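# Move cart and paper through door to the yellow bay

## Task

Push or pull the utility cart through the self-closing door into the other room and park it in the yellow taped bay so that all four wheels sit fully inside the tape with none touching it. The case of copy paper has to rest in the cart's top tray without overhanging any edge, and the door must be closed when you finish. Either robot or both may be used, but a robot that tips over or is left leaning counts as failure.

## Robot and tools

Robots: r1 and r2 are identical Hello Robot Stretch 4 units. Each has one arm: an omni-wheel base, a lift that rides up a mast, an arm that telescopes forward, a wrist (yaw, pitch, roll) and a two-finger gripper. Each is about 1.6 m tall, and its base edge lies no more than 0.23 m from the base origin. Each robot reports everything in its own frames, so their positions relative to each other come only from images, lidar_m and wrist_depth_mm.

Frames (metres): the base frame sits on the floor under the base centre, with x forward, y left and z up. hand_pose is in this frame and marks a point between the open fingertips; the printed value can be a little wrong. The odometry frame is the base frame where the robot began. base_odometry counts wheel rotation only, so slipping looks like travel. Its heading is in rad, positive to the left, from -3.142 to 3.142.

move: the arguments are r1, r2, cameras and blocking. blocking must always be false. Each robot argument is an object holding only that robot's command. A robot you omit keeps whatever it was doing. Inside it, give "base", "joints" or both, optionally with "pace", "speeds" and "contact_limits". Alternatively give only {"end_of_arm": "enable_torque"}, which re-powers a limp wrist or gripper motor where it is.
- base: these are offsets, not poses, measured from where the robot was in the latest reported state (or from where it is, if a move was still running). translate_m is a straight drive, forward positive, from -2 to 2 m. strafe_m is a sideways drive, left positive, from -2 to 2 m. rotate_rad turns in place, counter-clockwise positive, from -3.2 to 3.2. Only translate_m and strafe_m may be combined, and together they give one straight diagonal drive.
- joints: absolute targets, named individually. lift_m runs 0 to 1.2 m. arm_m (extension) runs 0 to 0.55 m. wrist_yaw_rad runs -1.134 to 4.276: 0 points ahead, positive turns left, and 3.14 is folded back. wrist_pitch_rad runs -1.117 to 4.259: 0 is level and 1.57 points down. wrist_roll_rad runs -1.117 to 4.259, with positive going clockwise as seen from behind. gripper_m runs -0.038 to 0.141 m and is the fingertip gap, with a fixed offset of up to 0.015. A joint counts as done within ±0.004 for lift, arm and gripper, and ±0.02 rad for the wrist joints. Joint targets outside their range get clipped. Any other out-of-range value causes a refusal, and an unknown key makes the call invalid.
- pace: "slow", "default", "fast" or "max". For the base this means 0.1, 0.3, 0.4 or 0.6 m/s and 1 to 4 rad/s. A raised lift caps base speed, down to 0.3 m/s at lift_m 1.2. speeds gives per-joint top speeds for lift, arm and wrist joints; the gripper cannot take one.
- contact_limits: from 0 (gentlest) to 1, for arm_m, lift_m, translate_m, strafe_m and rotate_rad. Put each limit next to its own command. The default is 0.5. A base limit stays in force until the next action that includes base.
- Each call returns in about 0.5 s while the motion continues. A later move overrides only the targets it names. An action runs at most 15 s, and a move times out after 14 s.

wait: seconds from 0 to 10. It returns early once a commanded robot comes to rest, and wait(0) shows the "earlier move" line. stop: brakes every running motion on both robots and re-holds slack wheels. zoom_image: camera plus region [x0, y0, x1, y1] in pixels, with (0,0) at the top left and at most 504x504; it only works on cameras from the latest images. finished_scene: scene is the current scene's number. It cannot be undone, and the result must hold with no robot helping.

Cameras: r1_head_camera, r1_head_left_camera, r1_head_right_camera, r1_wrist_camera, the same four for r2, and "all". The "pictures" line lists them in image order.

Results: "move: r1 done; r2 ..." gives each moved robot's worst status. "as last shown" marks a robot not named in the action. base_status and joint_status can be moving, done (for the base this means the wheels turned the commanded amount), off_target, contact_stop (that motion went slack), time_out, limit_stop_at_own_body, limit_stop_at_tilt (lean over 6 degrees; lift, arm and wheels go slack) or torque_fault (motor limp until enable_torque). on_its_own reports uncommanded things, such as slack joints or unusual servo current. lidar_m is 12 distances in 30-degree sectors counter-clockwise from straight ahead (4th left, 7th behind, 10th right). It covers about 0.15 m up to robot height, and "-" means nothing seen or nearer than 0.25 m. wrist_depth_mm is a 7x7 grid of depths in mm. base_tilt gives forward and right lean in degrees, with up to 3 degrees of offset. If turned_by_wheels and turned_by_imu drift apart by more than about 0.1 rad over a move, the base slipped or hit something. motor_effort is in percent, with the peak in brackets. servo_current is in mA.

Gripping: command a gap more than 0.015 below the object's width, or about 0.06 below it to resist pulling. To close around a handle or bar, use -0.02 or less. The reading alone does not prove a grasp; a rise in gripper servo_current does.

Avoid: robot-to-robot contact. Once a base touches the other robot, a few more mm of driving presses hard, and closing a gripper on the other robot's fingers also counts. Avoid tipping: do not move or turn with more than 1 kg held at arm_m above 0.2, and be careful with strong pulls made with a high gripper. Keep lift contact limits at 0.3 or more for a 2 kg load. Avoid self-collision, such as a gripper over the base with a low lift, or sharp up-tilt combined with roll or right yaw. Two robots may differ by about 3 cm per metre of travel, which strains a load they share. Avoid drops, slams and hard pushes. A refused call or an unplanned stop cancels the later calls in that reply. Loose items may occasionally be nudged.

Each tool is called after "Call:" as a command line: name --argument value for each argument, lists and objects as JSON in quotes; but a table of rows of numbers goes row by row, as --pt "numbers of a row", without its own name.

## Session

Call:
move

Scene clock: 0.00 s.
r1.base_odometry: x=+0.000 y=+0.000 heading=+0.000
r1.turned_by_wheels: +0.000
r1.turned_by_imu: +0.000
r1.base_tilt: forward=-1.6 right=+1.3
r1.lidar_m: 1.92 2.25 3.81 1.93 0.97 0.84 0.83 0.93 0.77 0.76 0.93 1.59
r1.base_status: not commanded
r1.joint_positions: lift_m=+0.127 arm_m=+0.000 wrist_yaw_rad=+3.089 wrist_pitch_rad=+0.002 wrist_roll_rad=+0.000 gripper_m=+0.056
r1.joint_status: not commanded
r1.measured_speeds: all 0
r1.motor_effort: lift_m=+20 arm_m=-4 wheel_0=+0 wheel_1=+1 wheel_2=+1
r1.servo_current: wrist_yaw_rad=39 wrist_pitch_rad=46 wrist_roll_rad=65 gripper_m=39
r1.hand_pose: x=-0.1125 y=+0.1024 z=+0.3046 quat_wxyz=(+0.026, -0.001, +0.000, +1.000) (m; r1's base frame)
r1.wrist_depth_mm: 137 138 - - - - - / 113 139 - - - - - / 117 140 224 - - - - / 137 161 - - - - - / - - - - - - - / - - 191 - 187 - - / 842 759 750 788 788 732 768
r2.base_odometry: x=+0.000 y=+0.000 heading=+0.000
r2.turned_by_wheels: +0.000
r2.turned_by_imu: +0.000
r2.base_tilt: forward=-0.6 right=+0.1
r2.lidar_m: 2.02 1.45 1.40 1.49 2.01 2.22 2.34 3.17 1.60 3.62 2.59 2.46
r2.base_status: not commanded
r2.joint_positions: lift_m=+0.295 arm_m=+0.000 wrist_yaw_rad=+3.133 wrist_pitch_rad=+0.002 wrist_roll_rad=+0.000 gripper_m=+0.056
r2.joint_status: not commanded
r2.measured_speeds: all 0
r2.motor_effort: lift_m=+18 arm_m=-4 wheel_0=+0 wheel_1=-1 wheel_2=+0
r2.servo_current: wrist_yaw_rad=46 wrist_pitch_rad=39 wrist_roll_rad=46 gripper_m=59
r2.hand_pose: x=-0.1167 y=+0.0898 z=+0.4727 quat_wxyz=(+0.004, -0.001, +0.000, +1.000) (m; r2's base frame)
r2.wrist_depth_mm: - 140 - - - - - / - 126 150 - - - - / - 130 185 - - - - / 144 143 272 - - - - / 229 - - - - - - / 226 1576 196 1576 190 1618 1464 / 226 1060 1138 - - 1025 1060
pictures: r1_head_camera, r1_head_left_camera, r1_head_right_camera, r1_wrist_camera, r2_head_camera, r2_head_left_camera, r2_head_right_camera, r2_wrist_camera
Images, in order (width x height): r1_head_camera 420x560, r1_head_left_camera 420x672, r1_head_right_camera 420x672, r1_wrist_camera 616x392, r2_head_camera 420x560, r2_head_left_camera 420x672, r2_head_right_camera 420x672, r2_wrist_camera 616x392.

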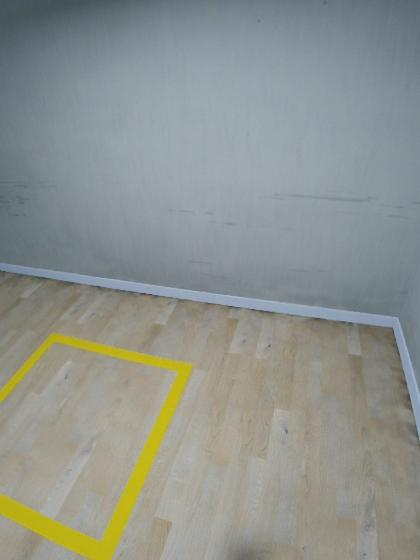

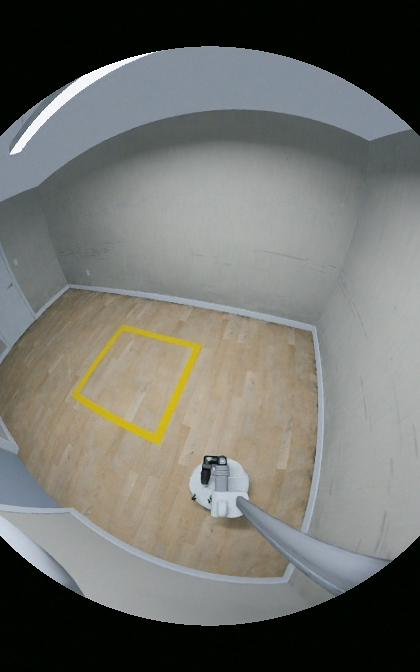

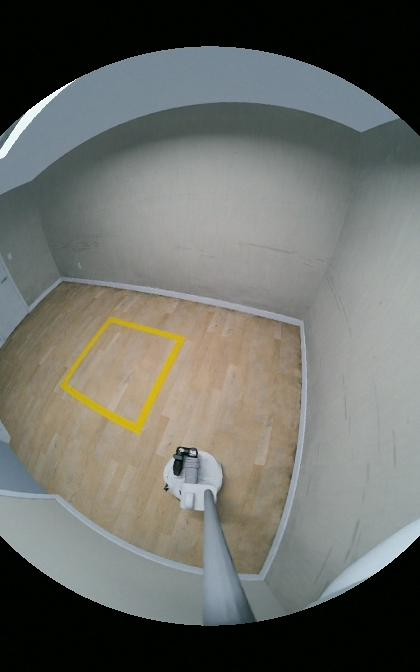

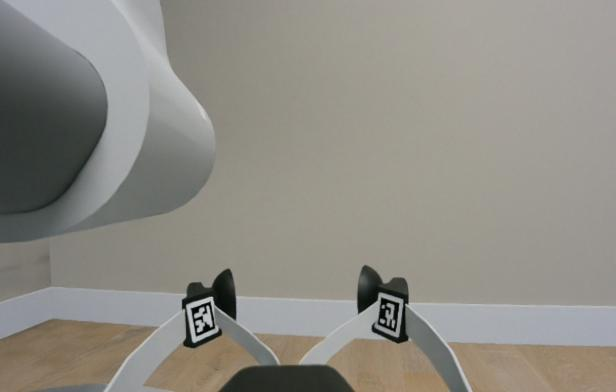

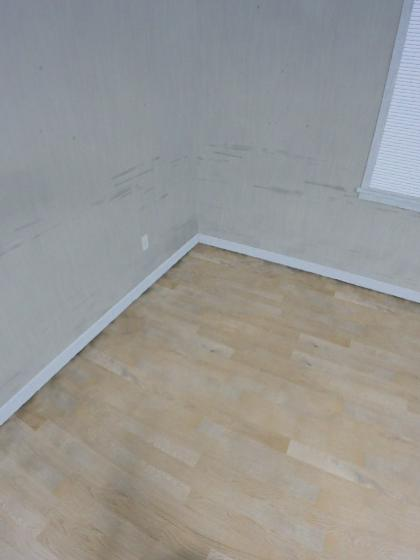

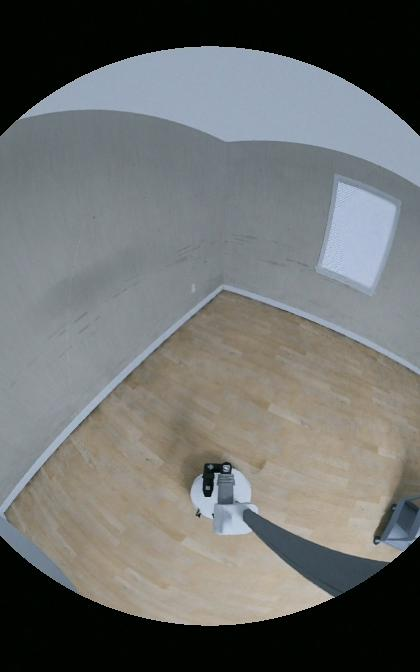

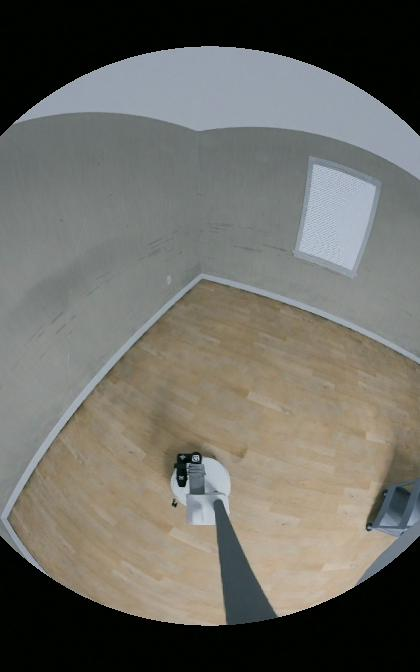

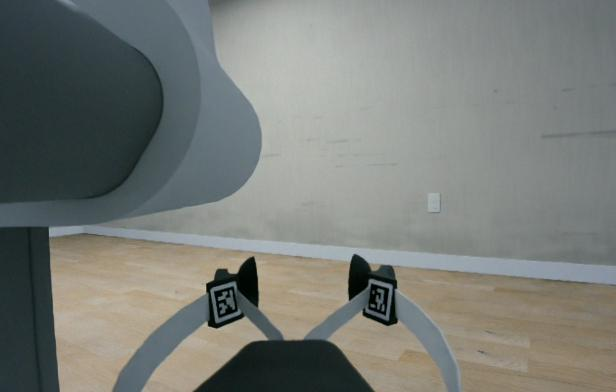

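Call:
move --blocking false --r1 '{"base":{"rotate_rad":1.3}}' --r2 '{"base":{"rotate_rad":-1.9}}' --cameras '[]'

Call:
wait --seconds 3 --cameras '[]'

Call:
wait --seconds 0.5 --cameras '["r1_head_camera","r1_head_left_camera","r2_head_camera","r2_head_left_camera","r2_head_right_camera"]'

Scene clock: 4.47 s.
move: r1 moving; r2 moving
r1.base_odometry: x=+0.000 y=+0.000 heading=+0.252
r1.turned_by_wheels: +0.252
r1.turned_by_imu: +0.252
r1.base_tilt: forward=-1.6 right=+1.2
r1.lidar_m: 1.98 2.71 3.66 1.25 0.89 0.80 0.87 0.80 0.77 0.82 1.11 1.92
r1.base_status: rotate_rad moving
r1.joint_positions: lift_m=+0.127 arm_m=+0.000 wrist_yaw_rad=+3.089 wrist_pitch_rad=+0.002 wrist_roll_rad=+0.000 gripper_m=+0.056
r1.joint_status: not commanded
r1.measured_speeds: translate_m=-0.001 strafe_m=-0.001 rotate_rad=+0.980 lift_m=+0.000 arm_m=+0.000 wrist_yaw_rad=+0.000 wrist_pitch_rad=+0.000 wrist_roll_rad=+0.000
r1.motor_effort: lift_m=+20(20) arm_m=-4(4) wheel_0=-8(9) wheel_1=-6(9) wheel_2=-7(7)
r1.servo_current: wrist_yaw_rad=59(59) wrist_pitch_rad=39(46) wrist_roll_rad=46(59) gripper_m=39(39)
r1.hand_pose: x=-0.1125 y=+0.1024 z=+0.3046 quat_wxyz=(+0.026, -0.001, +0.000, +1.000) (m; r1's base frame)
r1.wrist_depth_mm: 136 138 - - - - - / 113 139 - - - - - / 114 140 226 - - - - / 137 160 - - - - - / - - - - - - - / - 1060 190 - 187 - - / 778 750 750 798 750 699 732
r2.base_odometry: x=+0.000 y=+0.000 heading=-0.252
r2.turned_by_wheels: -0.252
r2.turned_by_imu: -0.244
r2.base_tilt: forward=-0.7 right=+0.1
r2.lidar_m: 2.52 1.62 1.40 1.40 1.67 2.23 2.24 2.64 1.59 1.63 2.93 2.49
r2.base_status: rotate_rad moving
r2.joint_positions: lift_m=+0.295 arm_m=+0.000 wrist_yaw_rad=+3.133 wrist_pitch_rad=+0.002 wrist_roll_rad=+0.000 gripper_m=+0.056
r2.joint_status: not commanded
r2.measured_speeds: translate_m=+0.000 strafe_m=+0.000 rotate_rad=-0.974 lift_m=+0.000 arm_m=+0.000 wrist_yaw_rad=+0.000 wrist_pitch_rad=+0.000 wrist_roll_rad=+0.000
r2.motor_effort: lift_m=+18(18) arm_m=-4(4) wheel_0=+8(9) wheel_1=+8(10) wheel_2=+9(11)
r2.servo_current: wrist_yaw_rad=33(52) wrist_pitch_rad=39(46) wrist_roll_rad=52(52) gripper_m=39(59)
r2.hand_pose: x=-0.1167 y=+0.0898 z=+0.4727 quat_wxyz=(+0.004, -0.001, +0.000, +1.000) (m; r2's base frame)
r2.wrist_depth_mm: - 141 - - - - - / - 127 150 - - - - / - 130 184 - - - - / 144 143 272 - - - - / 229 - - - - - - / 227 1576 196 1576 190 1661 1464 / 226 1060 1138 - - 1060 1060
pictures: none
No camera images: "cameras" was empty.

Scene clock: 5.87 s.
earlier move: r1 done; r2 moving
r1.base_odometry: x=+0.000 y=+0.000 heading=+1.300
r1.turned_by_wheels: +1.048
r1.turned_by_imu: +1.053
r1.base_tilt: forward=-1.6 right=+1.3
r1.lidar_m: 3.79 1.23 0.89 0.83 0.88 0.82 0.77 0.81 1.10 1.93 2.00 2.67
r1.base_status: done
r1.joint_positions: lift_m=+0.127 arm_m=+0.000 wrist_yaw_rad=+3.089 wrist_pitch_rad=+0.002 wrist_roll_rad=+0.000 gripper_m=+0.056
r1.joint_status: not commanded
r1.measured_speeds: all 0
r1.motor_effort: lift_m=+20(20) arm_m=-4(4) wheel_0=-4(10) wheel_1=-1(9) wheel_2=-1(8)
r1.servo_current: wrist_yaw_rad=52(65) wrist_pitch_rad=46(52) wrist_roll_rad=59(65) gripper_m=39(46)
r1.hand_pose: x=-0.1125 y=+0.1024 z=+0.3046 quat_wxyz=(+0.026, -0.001, +0.000, +1.000) (m; r1's base frame)
r1.wrist_depth_mm: 136 138 - - - - - / 113 139 - - - - - / 118 140 229 - - - - / 137 162 - - - - - / - - - - - - - / - - 191 - 187 - - / 788 707 750 143 778 768 809
r2.base_odometry: x=+0.000 y=+0.000 heading=-1.897
r2.turned_by_wheels: -1.645
r2.turned_by_imu: -1.601
r2.base_tilt: forward=-0.6 right=+0.0
r2.lidar_m: 1.63 3.02 2.48 2.51 1.71 1.39 1.41 1.59 2.24 2.23 2.51 1.73
r2.base_status: rotate_rad moving
r2.joint_positions: lift_m=+0.295 arm_m=+0.000 wrist_yaw_rad=+3.133 wrist_pitch_rad=+0.002 wrist_roll_rad=+0.000 gripper_m=+0.056
r2.joint_status: not commanded
r2.measured_speeds: translate_m=+0.000 strafe_m=+0.000 rotate_rad=-0.123 lift_m=+0.000 arm_m=+0.000 wrist_yaw_rad=+0.000 wrist_pitch_rad=+0.000 wrist_roll_rad=+0.000
r2.motor_effort: lift_m=+18(18) arm_m=-4(4) wheel_0=+4(11) wheel_1=+1(11) wheel_2=+4(11)
r2.servo_current: wrist_yaw_rad=39(59) wrist_pitch_rad=46(46) wrist_roll_rad=39(52) gripper_m=46(59)
r2.hand_pose: x=-0.1167 y=+0.0898 z=+0.4727 quat_wxyz=(+0.004, -0.001, +0.000, +1.000) (m; r2's base frame)
r2.wrist_depth_mm: - 140 - - - - - / - 126 141 - - - - / - 129 185 - - - - / 144 143 207 - - - - / 220 - - - - - - / 227 1430 193 171 190 - - / 226 1078 1138 - - 1042 1060
wait: 1.40 of 3 s (r1 has come to rest)
pictures: none
No camera images: "cameras" was empty.

Scene clock: 6.20 s.
earlier move: r2 done
r1.base_odometry: x=+0.000 y=+0.000 heading=+1.300
r1.turned_by_wheels: +0.000
r1.turned_by_imu: +0.000
r1.base_tilt: forward=-1.6 right=+1.3
r1.lidar_m: 3.81 1.25 0.88 0.83 0.87 0.82 0.77 0.81 1.10 1.92 2.00 2.69
r1.base_status: done
r1.joint_positions: lift_m=+0.127 arm_m=+0.000 wrist_yaw_rad=+3.089 wrist_pitch_rad=+0.002 wrist_roll_rad=+0.000 gripper_m=+0.056
r1.joint_status: not commanded
r1.measured_speeds: all 0
r1.motor_effort: lift_m=+20(20) arm_m=-4(4) wheel_0=-4(10) wheel_1=-1(9) wheel_2=-1(8)
r1.servo_current: wrist_yaw_rad=65(65) wrist_pitch_rad=46(52) wrist_roll_rad=46(65) gripper_m=39(46)
r1.hand_pose: x=-0.1125 y=+0.1024 z=+0.3046 quat_wxyz=(+0.026, -0.001, +0.000, +1.000) (m; r1's base frame)
r1.wrist_depth_mm: 136 138 - - - - - / 113 139 - - - - - / 117 139 229 - - - - / 137 162 - - - - - / - - - - - - - / - - 190 - 187 - - / 778 707 750 143 788 778 798
r2.base_odometry: x=+0.000 y=+0.000 heading=-1.899
r2.turned_by_wheels: -0.002
r2.turned_by_imu: -0.002
r2.base_tilt: forward=-0.7 right=+0.0
r2.lidar_m: 1.61 3.03 2.50 2.50 1.70 1.43 1.41 1.61 2.24 2.23 2.54 1.77
r2.base_status: done
r2.joint_positions: lift_m=+0.295 arm_m=+0.000 wrist_yaw_rad=+3.133 wrist_pitch_rad=+0.002 wrist_roll_rad=+0.000 gripper_m=+0.056
r2.joint_status: not commanded
r2.measured_speeds: all 0
r2.motor_effort: lift_m=+18(18) arm_m=-4(4) wheel_0=+5(11) wheel_1=+3(11) wheel_2=+5(11)
r2.servo_current: wrist_yaw_rad=39(59) wrist_pitch_rad=39(46) wrist_roll_rad=46(52) gripper_m=46(59)
r2.hand_pose: x=-0.1167 y=+0.0898 z=+0.4727 quat_wxyz=(+0.004, -0.001, +0.000, +1.000) (m; r2's base frame)
r2.wrist_depth_mm: - 141 - - - - - / - 126 142 - - - - / - 129 185 - - - - / 144 143 207 - - - - / 219 - - - - - - / 228 1464 192 171 190 - - / 226 1078 1160 - - 1042 1078
wait: 0.33 of 0.5 s (r2 has come to rest)
pictures: r1_head_camera, r1_head_left_camera, r2_head_camera, r2_head_left_camera, r2_head_right_camera
Images, in order (width x height): r1_head_camera 420x560, r1_head_left_camera 420x672, r2_head_camera 420x560, r2_head_left_camera 420x672, r2_head_right_camera 420x672.

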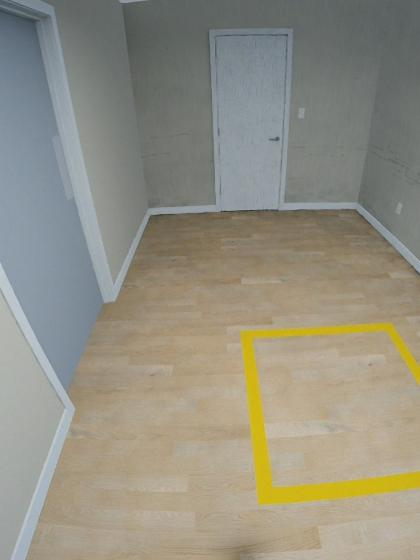

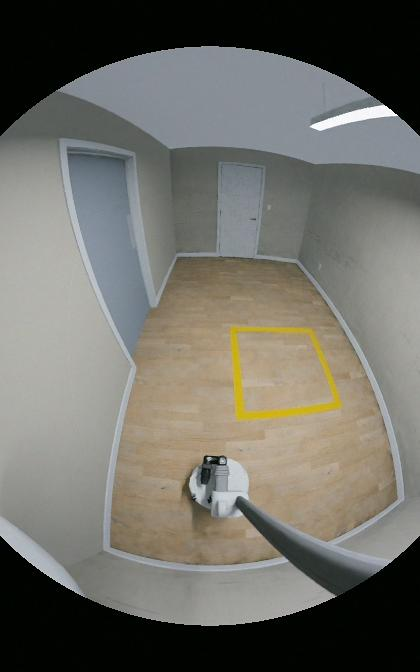

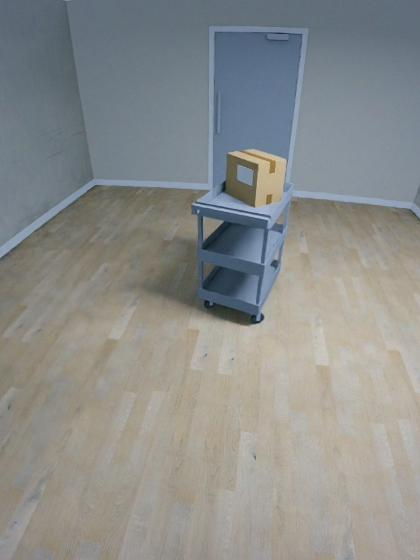

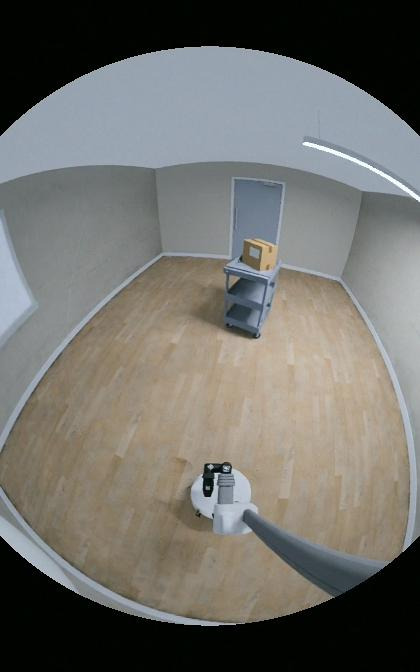

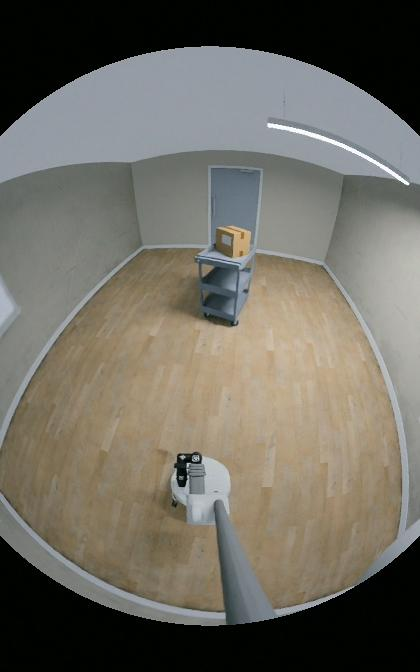

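Call:
zoom_image --camera "r2_head_camera" --region '[170, 10, 330, 340]'

Call:
zoom_image --camera "r1_head_left_camera" --region '[40, 120, 190, 370]'

Scaled by 1.527 from the camera's 420x560 image, which has a finer 1200x1600 frame.

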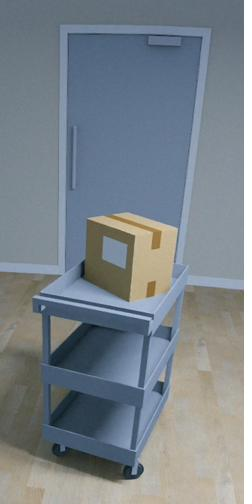

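Scaled by 2.016 from the camera's 420x672 image, which has a finer 600x960 frame.

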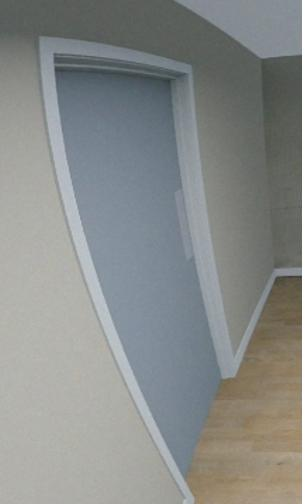

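Call:
move --blocking false --r1 '{"base":{"translate_m":1.8},"joints":{"lift_m":0.6},"pace":"fast"}' --r2 '{"base":{"translate_m":0.7},"joints":{"lift_m":0.9}}' --cameras '[]'

Call:
wait --seconds 6 --cameras '[]'

Call:
wait --seconds 6 --cameras '["r1_head_left_camera","r2_head_camera","r2_head_left_camera","r2_head_right_camera"]'

Scene clock: 38.67 s.
move: r1 moving; r2 moving
r1.base_odometry: x=+0.013 y=+0.048 heading=+1.300
r1.turned_by_wheels: +0.000
r1.turned_by_imu: +0.000
r1.base_tilt: forward=-1.6 right=+1.3
r1.lidar_m: 3.78 1.27 0.89 0.83 0.87 0.87 0.82 0.86 1.16 1.91 1.99 2.68
r1.base_status: translate_m moving
r1.joint_positions: lift_m=+0.190 arm_m=+0.000 wrist_yaw_rad=+3.089 wrist_pitch_rad=+0.002 wrist_roll_rad=+0.000 gripper_m=+0.056
r1.joint_status: lift_m moving
r1.measured_speeds: translate_m=+0.194 strafe_m=+0.000 rotate_rad=-0.006 lift_m=+0.243 arm_m=+0.000 wrist_yaw_rad=+0.000 wrist_pitch_rad=+0.000 wrist_roll_rad=+0.000
r1.motor_effort: lift_m=+27(29) arm_m=-4(4) wheel_0=+8(9) wheel_1=+6(7) wheel_2=-13(13)
r1.servo_current: wrist_yaw_rad=52(52) wrist_pitch_rad=39(46) wrist_roll_rad=20(65) gripper_m=46(46)
r1.hand_pose: x=-0.1125 y=+0.1024 z=+0.3674 quat_wxyz=(+0.026, -0.001, +0.000, +1.000) (m; r1's base frame)
r1.wrist_depth_mm: - 137 - - - - - / - 137 - - - - - / 110 138 205 - - - - / 125 139 237 - - - - / - - - - - - - / - - 191 - 187 - - / 904 163 820 142 842 842 854
r2.base_odometry: x=-0.010 y=-0.030 heading=-1.899
r2.turned_by_wheels: +0.000
r2.turned_by_imu: +0.001
r2.base_tilt: forward=-0.7 right=+0.1
r2.lidar_m: 1.57 3.01 2.50 2.47 1.75 1.45 1.44 1.64 2.24 2.24 2.53 1.67
r2.base_status: translate_m moving
r2.joint_positions: lift_m=+0.333 arm_m=+0.000 wrist_yaw_rad=+3.133 wrist_pitch_rad=+0.002 wrist_roll_rad=+0.000 gripper_m=+0.056
r2.joint_status: lift_m moving
r2.measured_speeds: translate_m=+0.123 strafe_m=+0.000 rotate_rad=-0.001 lift_m=+0.146 arm_m=+0.000 wrist_yaw_rad=+0.000 wrist_pitch_rad=+0.000 wrist_roll_rad=+0.000
r2.motor_effort: lift_m=+23(26) arm_m=-4(4) wheel_0=+10(11) wheel_1=+8(8) wheel_2=-12(12)
r2.servo_current: wrist_yaw_rad=59(59) wrist_pitch_rad=39(46) wrist_roll_rad=46(52) gripper_m=46(52)
r2.hand_pose: x=-0.1167 y=+0.0898 z=+0.5104 quat_wxyz=(+0.004, -0.001, +0.000, +1.000) (m; r2's base frame)
r2.wrist_depth_mm: - 140 - - - - - / - 126 141 - - - - / - 129 183 - - - - / 144 143 217 - - - - / 220 - - - - - - / 227 1499 193 171 190 - - / 236 1138 1229 - - 1098 1118
pictures: none
No camera images: "cameras" was empty.

Scene clock: 42.00 s.
earlier move: r1 moving; r2 done
r1.base_odometry: x=+0.357 y=+1.286 heading=+1.300
r1.turned_by_wheels: +0.000
r1.turned_by_imu: +0.001
r1.base_tilt: forward=-1.6 right=+1.3
r1.lidar_m: 2.57 1.32 1.01 0.96 0.92 1.25 2.10 2.19 2.01 1.89 1.96 2.60
r1.base_status: translate_m moving
r1.joint_positions: lift_m=+0.600 arm_m=+0.000 wrist_yaw_rad=+3.089 wrist_pitch_rad=+0.002 wrist_roll_rad=+0.000 gripper_m=+0.056
r1.joint_status: all done
r1.measured_speeds: translate_m=+0.399 strafe_m=+0.000 rotate_rad=+0.001 lift_m=+0.000 arm_m=+0.000 wrist_yaw_rad=+0.000 wrist_pitch_rad=+0.000 wrist_roll_rad=+0.000
r1.motor_effort: lift_m=+25(29) arm_m=-4(4) wheel_0=+5(10) wheel_1=+5(9) wheel_2=-6(13)
r1.servo_current: wrist_yaw_rad=46(72) wrist_pitch_rad=39(52) wrist_roll_rad=39(65) gripper_m=39(52)
r1.hand_pose: x=-0.1125 y=+0.1024 z=+0.7771 quat_wxyz=(+0.026, -0.001, +0.000, +1.000) (m; r1's base frame)
r1.wrist_depth_mm: - 137 - - - - - / - 137 - - - - - / 110 138 211 - - - - / 125 139 - - - - - / - - - - - - - / - - 193 - 188 - - / 1921 1708 1756 153 1808 - -
r2.base_odometry: x=-0.225 y=-0.663 heading=-1.899
r2.turned_by_wheels: +0.000
r2.turned_by_imu: +0.001
r2.base_tilt: forward=-0.6 right=+0.1
r2.lidar_m: 0.97 2.82 2.36 2.34 2.51 2.09 2.08 2.35 2.37 2.36 2.68 0.92
r2.base_status: done
r2.joint_positions: lift_m=+0.900 arm_m=+0.000 wrist_yaw_rad=+3.133 wrist_pitch_rad=+0.002 wrist_roll_rad=+0.000 gripper_m=+0.056
r2.joint_status: all done
r2.measured_speeds: all 0
r2.motor_effort: lift_m=+21(26) arm_m=-4(4) wheel_0=+3(11) wheel_1=+2(8) wheel_2=-4(14)
r2.servo_current: wrist_yaw_rad=46(65) wrist_pitch_rad=46(46) wrist_roll_rad=46(59) gripper_m=46(52)
r2.hand_pose: x=-0.1167 y=+0.0898 z=+1.0775 quat_wxyz=(+0.004, -0.001, +0.000, +1.000) (m; r2's base frame)
r2.wrist_depth_mm: - 141 - - - - - / - 126 150 - - - - / - 129 185 - - - - / 144 143 265 - - - - / 230 - - - - - - / 228 - 196 - 192 - - / 225 - - - - - -
wait: 3.33 of 6 s (r2 has come to rest)
pictures: none
No camera images: "cameras" was empty.

Scene clock: 43.97 s.
earlier move: r1 done
r1.base_odometry: x=+0.482 y=+1.734 heading=+1.300
r1.turned_by_wheels: +0.000
r1.turned_by_imu: +0.000
r1.base_tilt: forward=-1.6 right=+1.3
r1.lidar_m: 2.11 1.32 0.95 0.97 0.99 1.26 2.55 2.68 1.99 1.88 1.94 2.20
r1.base_status: done
r1.joint_positions: lift_m=+0.600 arm_m=+0.000 wrist_yaw_rad=+3.089 wrist_pitch_rad=+0.002 wrist_roll_rad=+0.000 gripper_m=+0.056
r1.joint_status: all done
r1.measured_speeds: all 0
r1.motor_effort: lift_m=+25(29) arm_m=-4(4) wheel_0=+0(10) wheel_1=+0(9) wheel_2=+1(13)
r1.servo_current: wrist_yaw_rad=39(72) wrist_pitch_rad=39(52) wrist_roll_rad=46(65) gripper_m=46(52)
r1.hand_pose: x=-0.1125 y=+0.1024 z=+0.7771 quat_wxyz=(+0.026, -0.001, +0.000, +1.000) (m; r1's base frame)
r1.wrist_depth_mm: 136 138 - - - - - / 113 139 - - - - - / 117 139 272 - - - - / 137 161 - - - - - / - - - - - - - / - - 193 - 188 - - / 1983 1756 1708 153 1921 - -
r2.base_odometry: x=-0.225 y=-0.663 heading=-1.899
r2.turned_by_wheels: +0.000
r2.turned_by_imu: +0.000
r2.base_tilt: forward=-0.7 right=+0.1
r2.lidar_m: 0.97 2.85 2.37 2.33 2.48 2.10 2.06 2.34 2.38 2.36 2.67 0.94
r2.base_status: done
r2.joint_positions: lift_m=+0.900 arm_m=+0.000 wrist_yaw_rad=+3.133 wrist_pitch_rad=+0.002 wrist_roll_rad=+0.000 gripper_m=+0.056
r2.joint_status: all done
r2.measured_speeds: all 0
r2.motor_effort: lift_m=+21(26) arm_m=-4(4) wheel_0=+3(11) wheel_1=+2(8) wheel_2=-4(14)
r2.servo_current: wrist_yaw_rad=39(65) wrist_pitch_rad=46(46) wrist_roll_rad=65(65) gripper_m=46(52)
r2.hand_pose: x=-0.1167 y=+0.0898 z=+1.0775 quat_wxyz=(+0.004, -0.001, +0.000, +1.000) (m; r2's base frame)
r2.wrist_depth_mm: - 141 - - - - - / - 126 151 - - - - / - 129 184 - - - - / 144 144 264 - - - - / 230 - - - - - - / 227 - 196 - 192 - - / 226 - - - - - -
wait: 1.97 of 6 s (r1 has come to rest)
pictures: r1_head_left_camera, r2_head_camera, r2_head_left_camera, r2_head_right_camera
Images, in order (width x height): r1_head_left_camera 420x672, r2_head_camera 420x560, r2_head_left_camera 420x672, r2_head_right_camera 420x672.

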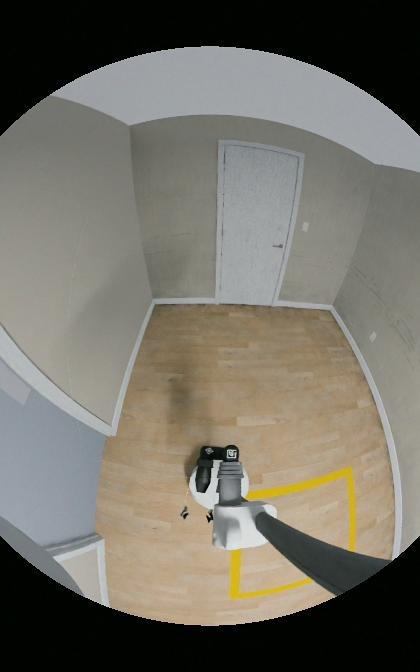

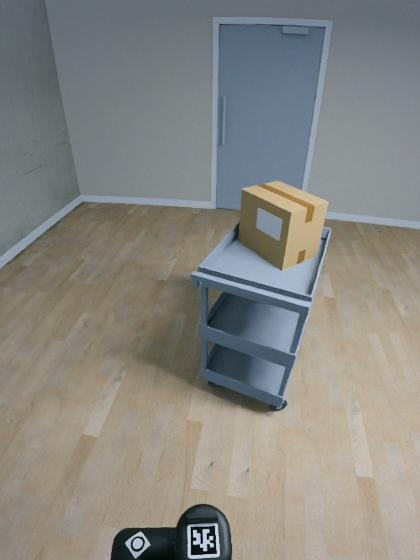

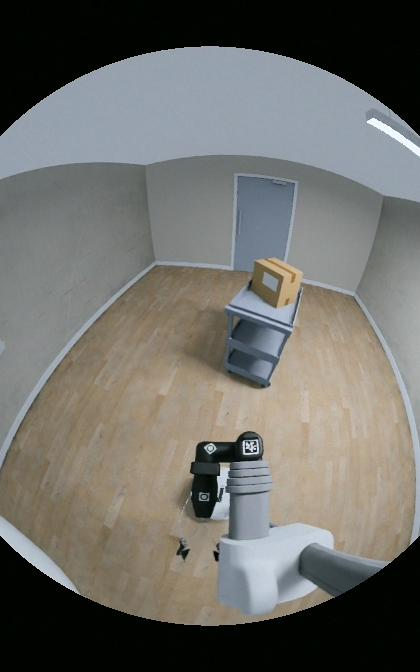

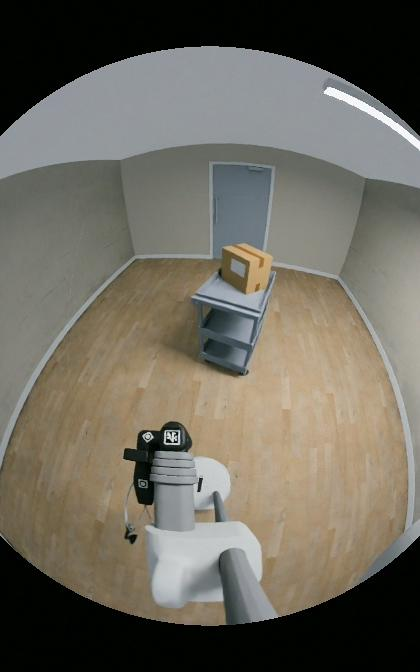

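Call:
zoom_image --camera "r2_head_camera" --region '[170, 160, 350, 420]'

Call:
move --blocking false --r1 '{"base":{"rotate_rad":1.57},"joints":{"wrist_yaw_rad":0}}' --r2 '{"joints":{"wrist_yaw_rad":0}}' --cameras '[]'

Call:
wait --seconds 6 --cameras '[]'

Call:
wait --seconds 2 --cameras '["r1_head_camera","r1_head_left_camera","r1_wrist_camera","r2_wrist_camera"]'

Scaled by 1.938 from the camera's 420x560 image, which has a finer 1200x1600 frame.

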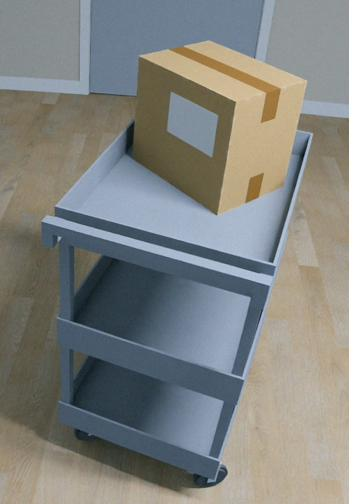

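Scene clock: 57.83 s.
move: r1 moving; r2 moving
r1.base_odometry: x=+0.482 y=+1.734 heading=+1.551
r1.turned_by_wheels: +0.252
r1.turned_by_imu: +0.253
r1.base_tilt: forward=-1.6 right=+1.3
r1.lidar_m: 1.97 1.09 0.94 0.97 1.13 1.72 2.57 2.26 1.91 1.88 2.16 2.15
r1.base_status: rotate_rad moving
r1.joint_positions: lift_m=+0.600 arm_m=+0.000 wrist_yaw_rad=+2.503 wrist_pitch_rad=+0.002 wrist_roll_rad=+0.000 gripper_m=+0.056
r1.joint_status: wrist_yaw_rad moving
r1.measured_speeds: translate_m=+0.001 strafe_m=+0.002 rotate_rad=+0.971 lift_m=+0.000 arm_m=+0.000 wrist_yaw_rad=-1.820 wrist_pitch_rad=+0.000 wrist_roll_rad=+0.000
r1.motor_effort: lift_m=+25(25) arm_m=-4(4) wheel_0=-7(8) wheel_1=-9(9) wheel_2=-6(7)
r1.servo_current: wrist_yaw_rad=72(143) wrist_pitch_rad=46(52) wrist_roll_rad=59(59) gripper_m=39(52)
r1.hand_pose: x=-0.0084 y=+0.2422 z=+0.7771 quat_wxyz=(+0.314, -0.001, +0.000, +0.949) (m; r1's base frame)
r1.wrist_depth_mm: - - - - - 1078 - / - - - - - 1078 - / - - - - - 1118 - / - - - - - 1098 - / - - - - - 1098 - / - - 194 - 187 - - / 1921 1756 1708 143 - - -
r2.base_odometry: x=-0.225 y=-0.663 heading=-1.899
r2.turned_by_wheels: +0.000
r2.turned_by_imu: +0.000
r2.base_tilt: forward=-0.7 right=+0.1
r2.lidar_m: 0.96 2.85 2.36 2.30 2.52 2.11 2.10 2.38 2.36 2.37 2.66 0.93
r2.base_status: not commanded
r2.joint_positions: lift_m=+0.900 arm_m=+0.000 wrist_yaw_rad=+2.570 wrist_pitch_rad=+0.002 wrist_roll_rad=+0.000 gripper_m=+0.056
r2.joint_status: wrist_yaw_rad moving
r2.measured_speeds: translate_m=+0.000 strafe_m=+0.000 rotate_rad=+0.000 lift_m=+0.000 arm_m=+0.000 wrist_yaw_rad=-1.740 wrist_pitch_rad=+0.000 wrist_roll_rad=+0.000
r2.motor_effort: lift_m=+21(21) arm_m=-4(4) wheel_0=+2(3) wheel_1=+2(3) wheel_2=-4(4)
r2.servo_current: wrist_yaw_rad=78(137) wrist_pitch_rad=39(46) wrist_roll_rad=39(52) gripper_m=46(52)
r2.hand_pose: x=-0.0242 y=+0.2296 z=+1.0775 quat_wxyz=(+0.282, -0.001, +0.000, +0.959) (m; r2's base frame)
r2.wrist_depth_mm: - - - - - - - / - - - - - - - / - - - - - - - / - - - - - - - / - - - - - - - / - - 196 - 192 - - / - - - - - - -
pictures: none
No camera images: "cameras" was empty.

Scene clock: 59.67 s.
earlier move: r1 done; r2 moving
r1.base_odometry: x=+0.482 y=+1.734 heading=+2.869
r1.turned_by_wheels: +1.318
r1.turned_by_imu: +1.325
r1.base_tilt: forward=-1.6 right=+1.3
r1.lidar_m: 0.97 1.00 1.26 2.56 2.65 2.00 1.87 1.98 2.26 2.13 1.34 0.96
r1.base_status: done
r1.joint_positions: lift_m=+0.600 arm_m=+0.000 wrist_yaw_rad=+0.003 wrist_pitch_rad=+0.002 wrist_roll_rad=+0.000 gripper_m=+0.056
r1.joint_status: all done
r1.measured_speeds: all 0
r1.motor_effort: lift_m=+25(25) arm_m=-4(4) wheel_0=-3(10) wheel_1=-2(9) wheel_2=-2(8)
r1.servo_current: wrist_yaw_rad=46(143) wrist_pitch_rad=46(52) wrist_roll_rad=52(65) gripper_m=39(52)
r1.hand_pose: x=+0.4596 y=-0.0866 z=+0.7771 quat_wxyz=(+1.000, +0.000, +0.001, +0.001) (m; r1's base frame)
r1.wrist_depth_mm: - - - 759 778 - - / - - - 778 778 - - / - - - - 750 - - / - - - - 750 - - / - - - - 707 - - / - - 191 - 189 - - / - 140 - 136 691 - -
r2.base_odometry: x=-0.225 y=-0.663 heading=-1.899
r2.turned_by_wheels: +0.000
r2.turned_by_imu: +0.000
r2.base_tilt: forward=-0.7 right=+0.0
r2.lidar_m: 0.97 2.85 2.35 2.35 2.51 2.11 2.08 2.36 2.35 2.37 2.68 0.93
r2.base_status: not commanded
r2.joint_positions: lift_m=+0.900 arm_m=+0.000 wrist_yaw_rad=+0.003 wrist_pitch_rad=+0.002 wrist_roll_rad=+0.000 gripper_m=+0.056
r2.joint_status: wrist_yaw_rad moving
r2.measured_speeds: all 0
r2.motor_effort: lift_m=+21(21) arm_m=-4(4) wheel_0=+3(3) wheel_1=+2(3) wheel_2=-4(4)
r2.servo_current: wrist_yaw_rad=26(137) wrist_pitch_rad=39(46) wrist_roll_rad=46(59) gripper_m=52(59)
r2.hand_pose: x=+0.4596 y=-0.0866 z=+1.0775 quat_wxyz=(+1.000, +0.000, +0.001, +0.001) (m; r2's base frame)
r2.wrist_depth_mm: - - - - - - - / - - - - - - - / - - - - - - - / - - - - - - - / - - - - 1025 1025 - / - - 196 831 189 1138 - / - - - - - - -
wait: 1.83 of 6 s (r1 has come to rest)
pictures: none
No camera images: "cameras" was empty.

Scene clock: 59.73 s.
earlier move: r2 done
r1.base_odometry: x=+0.482 y=+1.734 heading=+2.869
r1.turned_by_wheels: +0.000
r1.turned_by_imu: +0.000
r1.base_tilt: forward=-1.6 right=+1.3
r1.lidar_m: 0.97 1.00 1.26 2.56 2.65 1.97 1.87 1.97 2.27 2.14 1.36 0.93
r1.base_status: done
r1.joint_positions: lift_m=+0.600 arm_m=+0.000 wrist_yaw_rad=+0.003 wrist_pitch_rad=+0.002 wrist_roll_rad=+0.000 gripper_m=+0.056
r1.joint_status: all done
r1.measured_speeds: all 0
r1.motor_effort: lift_m=+25(25) arm_m=-4(4) wheel_0=-3(10) wheel_1=-1(9) wheel_2=-2(8)
r1.servo_current: wrist_yaw_rad=46(143) wrist_pitch_rad=39(52) wrist_roll_rad=46(65) gripper_m=39(52)
r1.hand_pose: x=+0.4596 y=-0.0866 z=+0.7771 quat_wxyz=(+1.000, +0.000, +0.001, +0.001) (m; r1's base frame)
r1.wrist_depth_mm: - - - 778 768 - - / - - - 768 778 - - / - - - - 741 - - / - - - - 750 - - / - - - - 707 - - / - - 190 - 187 - - / - 141 - 136 699 - -
r2.base_odometry: x=-0.225 y=-0.663 heading=-1.899
r2.turned_by_wheels: +0.000
r2.turned_by_imu: +0.000
r2.base_tilt: forward=-0.7 right=+0.1
r2.lidar_m: 0.96 2.87 2.35 2.35 2.54 2.11 2.09 2.36 2.40 2.35 2.67 0.93
r2.base_status: not commanded
r2.joint_positions: lift_m=+0.900 arm_m=+0.000 wrist_yaw_rad=+0.003 wrist_pitch_rad=+0.002 wrist_roll_rad=+0.000 gripper_m=+0.056
r2.joint_status: all done
r2.measured_speeds: all 0
r2.motor_effort: lift_m=+21(21) arm_m=-4(4) wheel_0=+2(3) wheel_1=+2(3) wheel_2=-3(4)
r2.servo_current: wrist_yaw_rad=39(137) wrist_pitch_rad=39(46) wrist_roll_rad=52(59) gripper_m=46(59)
r2.hand_pose: x=+0.4596 y=-0.0866 z=+1.0775 quat_wxyz=(+1.000, +0.000, +0.001, +0.001) (m; r2's base frame)
r2.wrist_depth_mm: - - - - - - - / - - - - - - - / - - - - - - - / - - - - - - - / - - - - 1008 1025 - / - - 196 820 189 1025 - / - - - - - - -
wait: 0.07 of 2 s (r2 has come to rest)
pictures: r1_head_camera, r1_head_left_camera, r1_wrist_camera, r2_wrist_camera
Images, in order (width x height): r1_head_camera 420x560, r1_head_left_camera 420x672, r1_wrist_camera 616x392, r2_wrist_camera 616x392.

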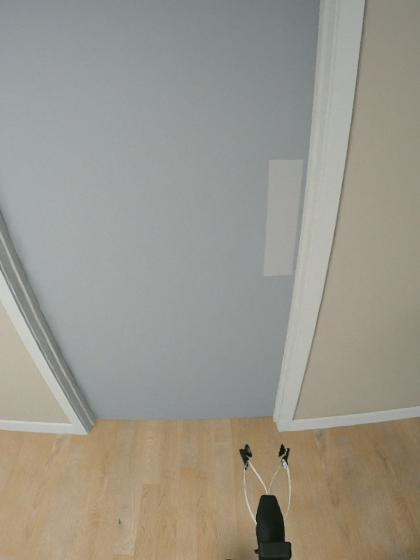

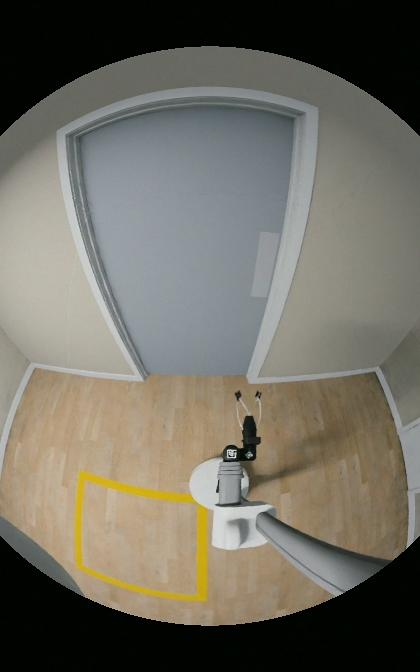

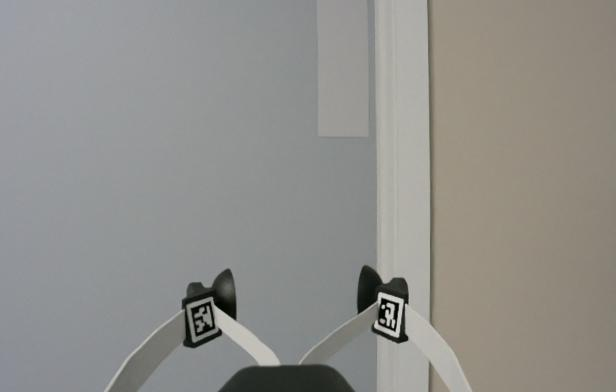

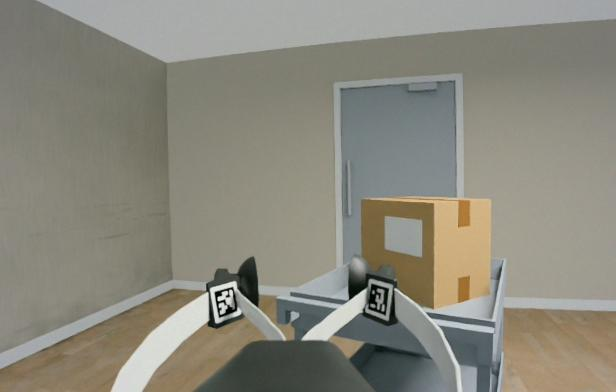

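Call:
move --blocking false --r2 '{"base":{"rotate_rad":-0.3},"joints":{"lift_m":0.75,"wrist_roll_rad":1.57,"gripper_m":0.12}}' --cameras '[]'

Call:
wait --seconds 2.5 --cameras '["r2_head_camera","r2_head_left_camera","r2_wrist_camera"]'

Scene clock: 109.27 s.
move: r2 moving
r1: as last shown
r1.base_tilt: forward=-1.6 right=+1.2
r1.lidar_m: 0.96 0.99 1.24 2.55 2.67 1.99 1.87 1.94 2.26 2.12 1.35 0.97
r1.motor_effort: lift_m=+25(25) arm_m=-4(4) wheel_0=-3(4) wheel_1=-2(2) wheel_2=-2(2)
r1.servo_current: wrist_yaw_rad=46(65) wrist_pitch_rad=39(46) wrist_roll_rad=52(72) gripper_m=46(46)
r1.wrist_depth_mm: - - - 759 778 - - / - - - 768 778 - - / - - - - 759 - - / - - - - 741 - - / - - - - 707 - - / - - 190 - 187 - - / - 141 - 136 699 - -
r2.base_odometry: x=-0.225 y=-0.663 heading=-2.118
r2.turned_by_wheels: -0.219
r2.turned_by_imu: -0.212
r2.base_tilt: forward=-0.7 right=+0.1
r2.lidar_m: 0.92 3.41 2.49 2.34 2.47 2.17 2.10 2.17 2.49 2.37 2.48 3.37
r2.base_status: rotate_rad moving
r2.joint_positions: lift_m=+0.862 arm_m=+0.000 wrist_yaw_rad=+0.003 wrist_pitch_rad=+0.002 wrist_roll_rad=+0.589 gripper_m=+0.075
r2.joint_status: lift_m moving; wrist_roll_rad moving; gripper_m moving
r2.measured_speeds: translate_m=-0.001 strafe_m=+0.001 rotate_rad=-0.586 lift_m=-0.146 arm_m=+0.000 wrist_yaw_rad=-0.004 wrist_pitch_rad=+0.000 wrist_roll_rad=+1.820
r2.motor_effort: lift_m=+15(19) arm_m=-4(4) wheel_0=+5(10) wheel_1=+5(9) wheel_2=+6(12)
r2.servo_current: wrist_yaw_rad=33(52) wrist_pitch_rad=39(46) wrist_roll_rad=85(111) gripper_m=91(91)
r2.hand_pose: x=+0.4596 y=-0.0866 z=+1.0401 quat_wxyz=(+0.957, +0.290, +0.001, +0.001) (m; r2's base frame)
r2.wrist_depth_mm: - - - - - - - / - - - - - - - / - - - - - - - / - - - 1138 1138 - - / - - - 1160 1025 - - / - - 190 798 187 1863 1661 / - - - - - 759 1397
pictures: none
No camera images: "cameras" was empty.

Scene clock: 110.47 s.
earlier move: r2 done
r1.base_odometry: x=+0.482 y=+1.734 heading=+2.869
r1.turned_by_wheels: +0.000
r1.turned_by_imu: +0.000
r1.base_tilt: forward=-1.6 right=+1.2
r1.lidar_m: 0.96 1.01 1.24 2.56 2.64 1.96 1.87 1.97 2.30 2.14 1.33 0.94
r1.base_status: not commanded
r1.joint_positions: lift_m=+0.600 arm_m=+0.000 wrist_yaw_rad=+0.003 wrist_pitch_rad=+0.002 wrist_roll_rad=+0.000 gripper_m=+0.056
r1.joint_status: not commanded
r1.measured_speeds: all 0
r1.motor_effort: lift_m=+25(25) arm_m=-4(4) wheel_0=-4(4) wheel_1=-2(2) wheel_2=-2(2)
r1.servo_current: wrist_yaw_rad=52(78) wrist_pitch_rad=39(52) wrist_roll_rad=39(72) gripper_m=39(46)
r1.hand_pose: x=+0.4596 y=-0.0866 z=+0.7771 quat_wxyz=(+1.000, +0.000, +0.001, +0.001) (m; r1's base frame)
r1.wrist_depth_mm: - - - 768 768 - - / - - - 768 768 - - / - - - - 750 - - / - - - - 750 - - / - - - - 707 - - / - - 191 - 187 - - / - 140 - 137 691 - -
r2.base_odometry: x=-0.225 y=-0.663 heading=-2.198
r2.turned_by_wheels: -0.081
r2.turned_by_imu: -0.078
r2.base_tilt: forward=-0.7 right=+0.0
r2.lidar_m: 0.93 1.06 2.57 2.32 2.39 2.25 2.07 2.12 2.54 2.36 2.41 3.13
r2.base_status: done
r2.joint_positions: lift_m=+0.750 arm_m=+0.000 wrist_yaw_rad=+0.003 wrist_pitch_rad=+0.002 wrist_roll_rad=+1.568 gripper_m=+0.120
r2.joint_status: all done
r2.measured_speeds: all 0
r2.motor_effort: lift_m=+14(19) arm_m=-4(4) wheel_0=+3(10) wheel_1=+1(9) wheel_2=+3(12)
r2.servo_current: wrist_yaw_rad=46(59) wrist_pitch_rad=39(52) wrist_roll_rad=46(111) gripper_m=52(124)
r2.hand_pose: x=+0.4595 y=-0.0867 z=+0.9281 quat_wxyz=(+0.708, +0.706, +0.001, +0.000) (m; r2's base frame)
r2.wrist_depth_mm: - - - - - 1863 1255 / - - - - - 1863 1255 / - - - - - 1863 1281 / - - - 1138 1281 768 - / - - - 1042 788 788 - / - - 198 1160 200 809 - / - - - - - - 1336
wait: 1.20 of 2.5 s (r2 has come to rest)
pictures: r2_head_camera, r2_head_left_camera, r2_wrist_camera
Images, in order (width x height): r2_head_camera 420x560, r2_head_left_camera 420x672, r2_wrist_camera 616x392.

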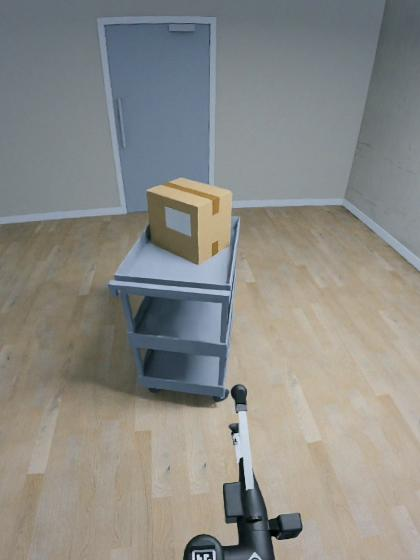

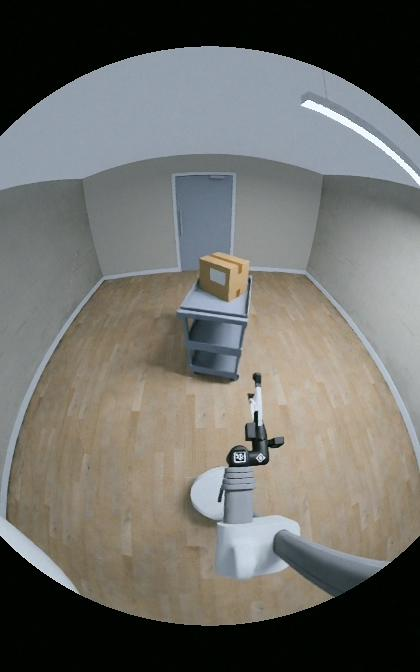

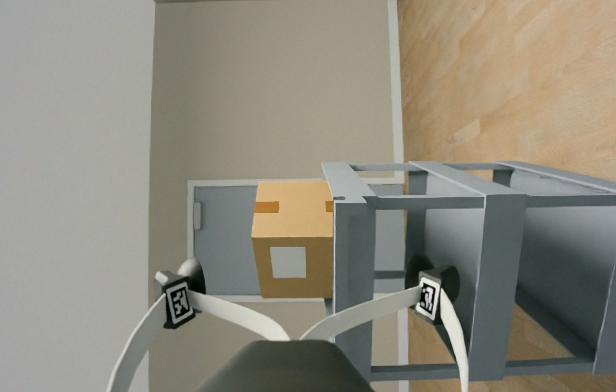

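Call:
move --blocking false --r2 '{"base":{"strafe_m":0.11,"translate_m":0.3},"joints":{"lift_m":0.68}}' --cameras '[]'

Call:
wait --seconds 3.5 --cameras '["r2_head_camera","r2_wrist_camera"]'

Call:
zoom_image --camera "r2_wrist_camera" --region '[150, 0, 616, 392]'

Call:
zoom_image --camera "r2_head_camera" --region '[80, 150, 280, 480]'

Scene clock: 121.97 s.
move: r2 moving
r1: as last shown
r1.base_tilt: forward=-1.6 right=+1.3
r1.lidar_m: 0.96 1.01 1.25 2.55 2.65 1.98 1.87 1.97 2.26 2.13 1.34 0.95
r1.motor_effort: lift_m=+25(25) arm_m=-4(4) wheel_0=-3(4) wheel_1=-2(2) wheel_2=-2(2)
r1.servo_current: wrist_yaw_rad=46(59) wrist_pitch_rad=46(52) wrist_roll_rad=52(72) gripper_m=39(46)
r1.wrist_depth_mm: - - - 768 759 - - / - - - 768 778 - - / - - - - 750 - - / - - - - 750 - - / - - - - 715 - - / - - 190 - 187 - - / - 140 - 137 699 - -
r2.base_odometry: x=-0.234 y=-0.695 heading=-2.198
r2.turned_by_wheels: +0.000
r2.turned_by_imu: +0.001
r2.base_tilt: forward=-0.7 right=+0.1
r2.lidar_m: 0.89 1.02 2.53 2.31 2.39 2.29 2.11 2.17 2.55 2.39 2.45 3.10
r2.base_status: translate_m moving; strafe_m moving
r2.joint_positions: lift_m=+0.713 arm_m=+0.000 wrist_yaw_rad=+0.003 wrist_pitch_rad=+0.002 wrist_roll_rad=+1.568 gripper_m=+0.120
r2.joint_status: lift_m moving
r2.measured_speeds: translate_m=+0.120 strafe_m=+0.044 rotate_rad=-0.002 lift_m=-0.141 arm_m=+0.000 wrist_yaw_rad=+0.000 wrist_pitch_rad=+0.000 wrist_roll_rad=+0.000
r2.motor_effort: lift_m=+13(17) arm_m=-4(4) wheel_0=+6(7) wheel_1=+10(10) wheel_2=-12(13)
r2.servo_current: wrist_yaw_rad=39(59) wrist_pitch_rad=39(39) wrist_roll_rad=52(59) gripper_m=52(59)
r2.hand_pose: x=+0.4595 y=-0.0867 z=+0.8903 quat_wxyz=(+0.708, +0.706, +0.001, +0.000) (m; r2's base frame)
r2.wrist_depth_mm: - - - - - 1808 1205 / - - - - - 1808 1229 / - - - - - 1756 1255 / - - - 1098 - 741 - / - - - 991 1397 759 - / - - 199 768 200 778 - / - - - - - 831 -
pictures: none
No camera images: "cameras" was empty.

Scene clock: 123.97 s.
earlier move: r2 done
r1.base_odometry: x=+0.482 y=+1.734 heading=+2.869
r1.turned_by_wheels: +0.000
r1.turned_by_imu: +0.000
r1.base_tilt: forward=-1.6 right=+1.3
r1.lidar_m: 0.96 1.01 1.24 2.56 2.64 1.99 1.85 1.97 2.28 2.12 1.36 0.95
r1.base_status: not commanded
r1.joint_positions: lift_m=+0.600 arm_m=+0.000 wrist_yaw_rad=+0.003 wrist_pitch_rad=+0.002 wrist_roll_rad=+0.000 gripper_m=+0.056
r1.joint_status: not commanded
r1.measured_speeds: all 0
r1.motor_effort: lift_m=+25(25) arm_m=-4(4) wheel_0=-3(4) wheel_1=-2(2) wheel_2=-2(2)
r1.servo_current: wrist_yaw_rad=46(65) wrist_pitch_rad=46(52) wrist_roll_rad=52(72) gripper_m=39(46)
r1.hand_pose: x=+0.4596 y=-0.0866 z=+0.7771 quat_wxyz=(+1.000, +0.000, +0.001, +0.001) (m; r1's base frame)
r1.wrist_depth_mm: - - - 768 768 - - / - - - 778 768 - - / - - - - 741 - - / - - - - 741 - - / - - - - 707 - - / - - 190 - 188 - - / - 141 - 136 691 - -
r2.base_odometry: x=-0.312 y=-0.970 heading=-2.198
r2.turned_by_wheels: +0.000
r2.turned_by_imu: +0.001
r2.base_tilt: forward=-0.7 right=+0.1
r2.lidar_m: 0.65 0.74 2.48 2.28 2.34 2.57 2.40 2.44 2.65 2.44 2.51 0.68
r2.base_status: done
r2.joint_positions: lift_m=+0.680 arm_m=+0.000 wrist_yaw_rad=+0.003 wrist_pitch_rad=+0.002 wrist_roll_rad=+1.568 gripper_m=+0.120
r2.joint_status: all done
r2.measured_speeds: all 0
r2.motor_effort: lift_m=+14(17) arm_m=-4(4) wheel_0=+4(8) wheel_1=+3(11) wheel_2=-4(14)
r2.servo_current: wrist_yaw_rad=52(65) wrist_pitch_rad=46(46) wrist_roll_rad=46(59) gripper_m=46(59)
r2.hand_pose: x=+0.4595 y=-0.0867 z=+0.8581 quat_wxyz=(+0.708, +0.706, +0.001, +0.000) (m; r2's base frame)
r2.wrist_depth_mm: - - - - - 1708 1160 / - - - - - 1708 1160 / - - - 473 - - 469 / - - 741 488 - - 488 / - - 831 500 1098 - 500 / - - 198 455 198 521 521 / - - - - - 1863 544
wait: 2.00 of 3.5 s (r2 has come to rest)
pictures: r2_head_camera, r2_wrist_camera
Images, in order (width x height): r2_head_camera 420x560, r2_wrist_camera 616x392.

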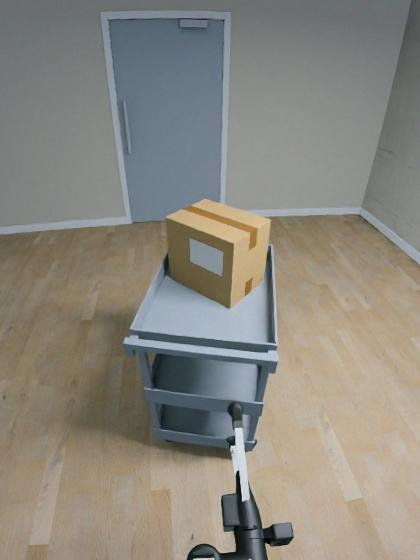

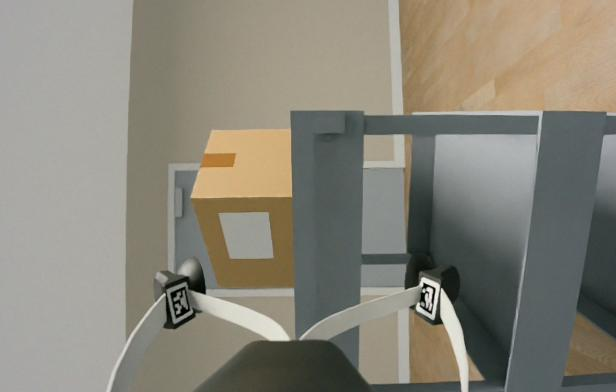

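Scaled by 1.082.

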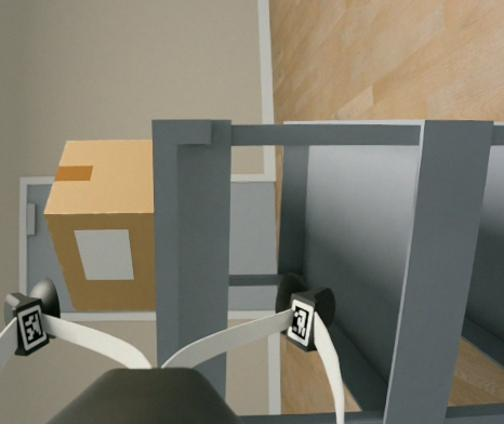

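Scaled by 1.527 from the camera's 420x560 image, which has a finer 1200x1600 frame.

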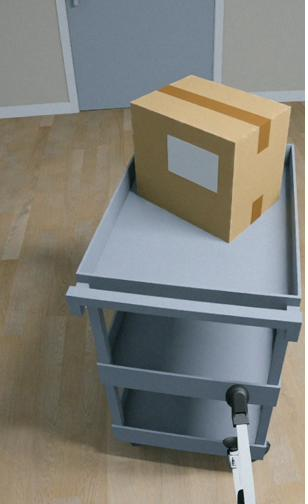

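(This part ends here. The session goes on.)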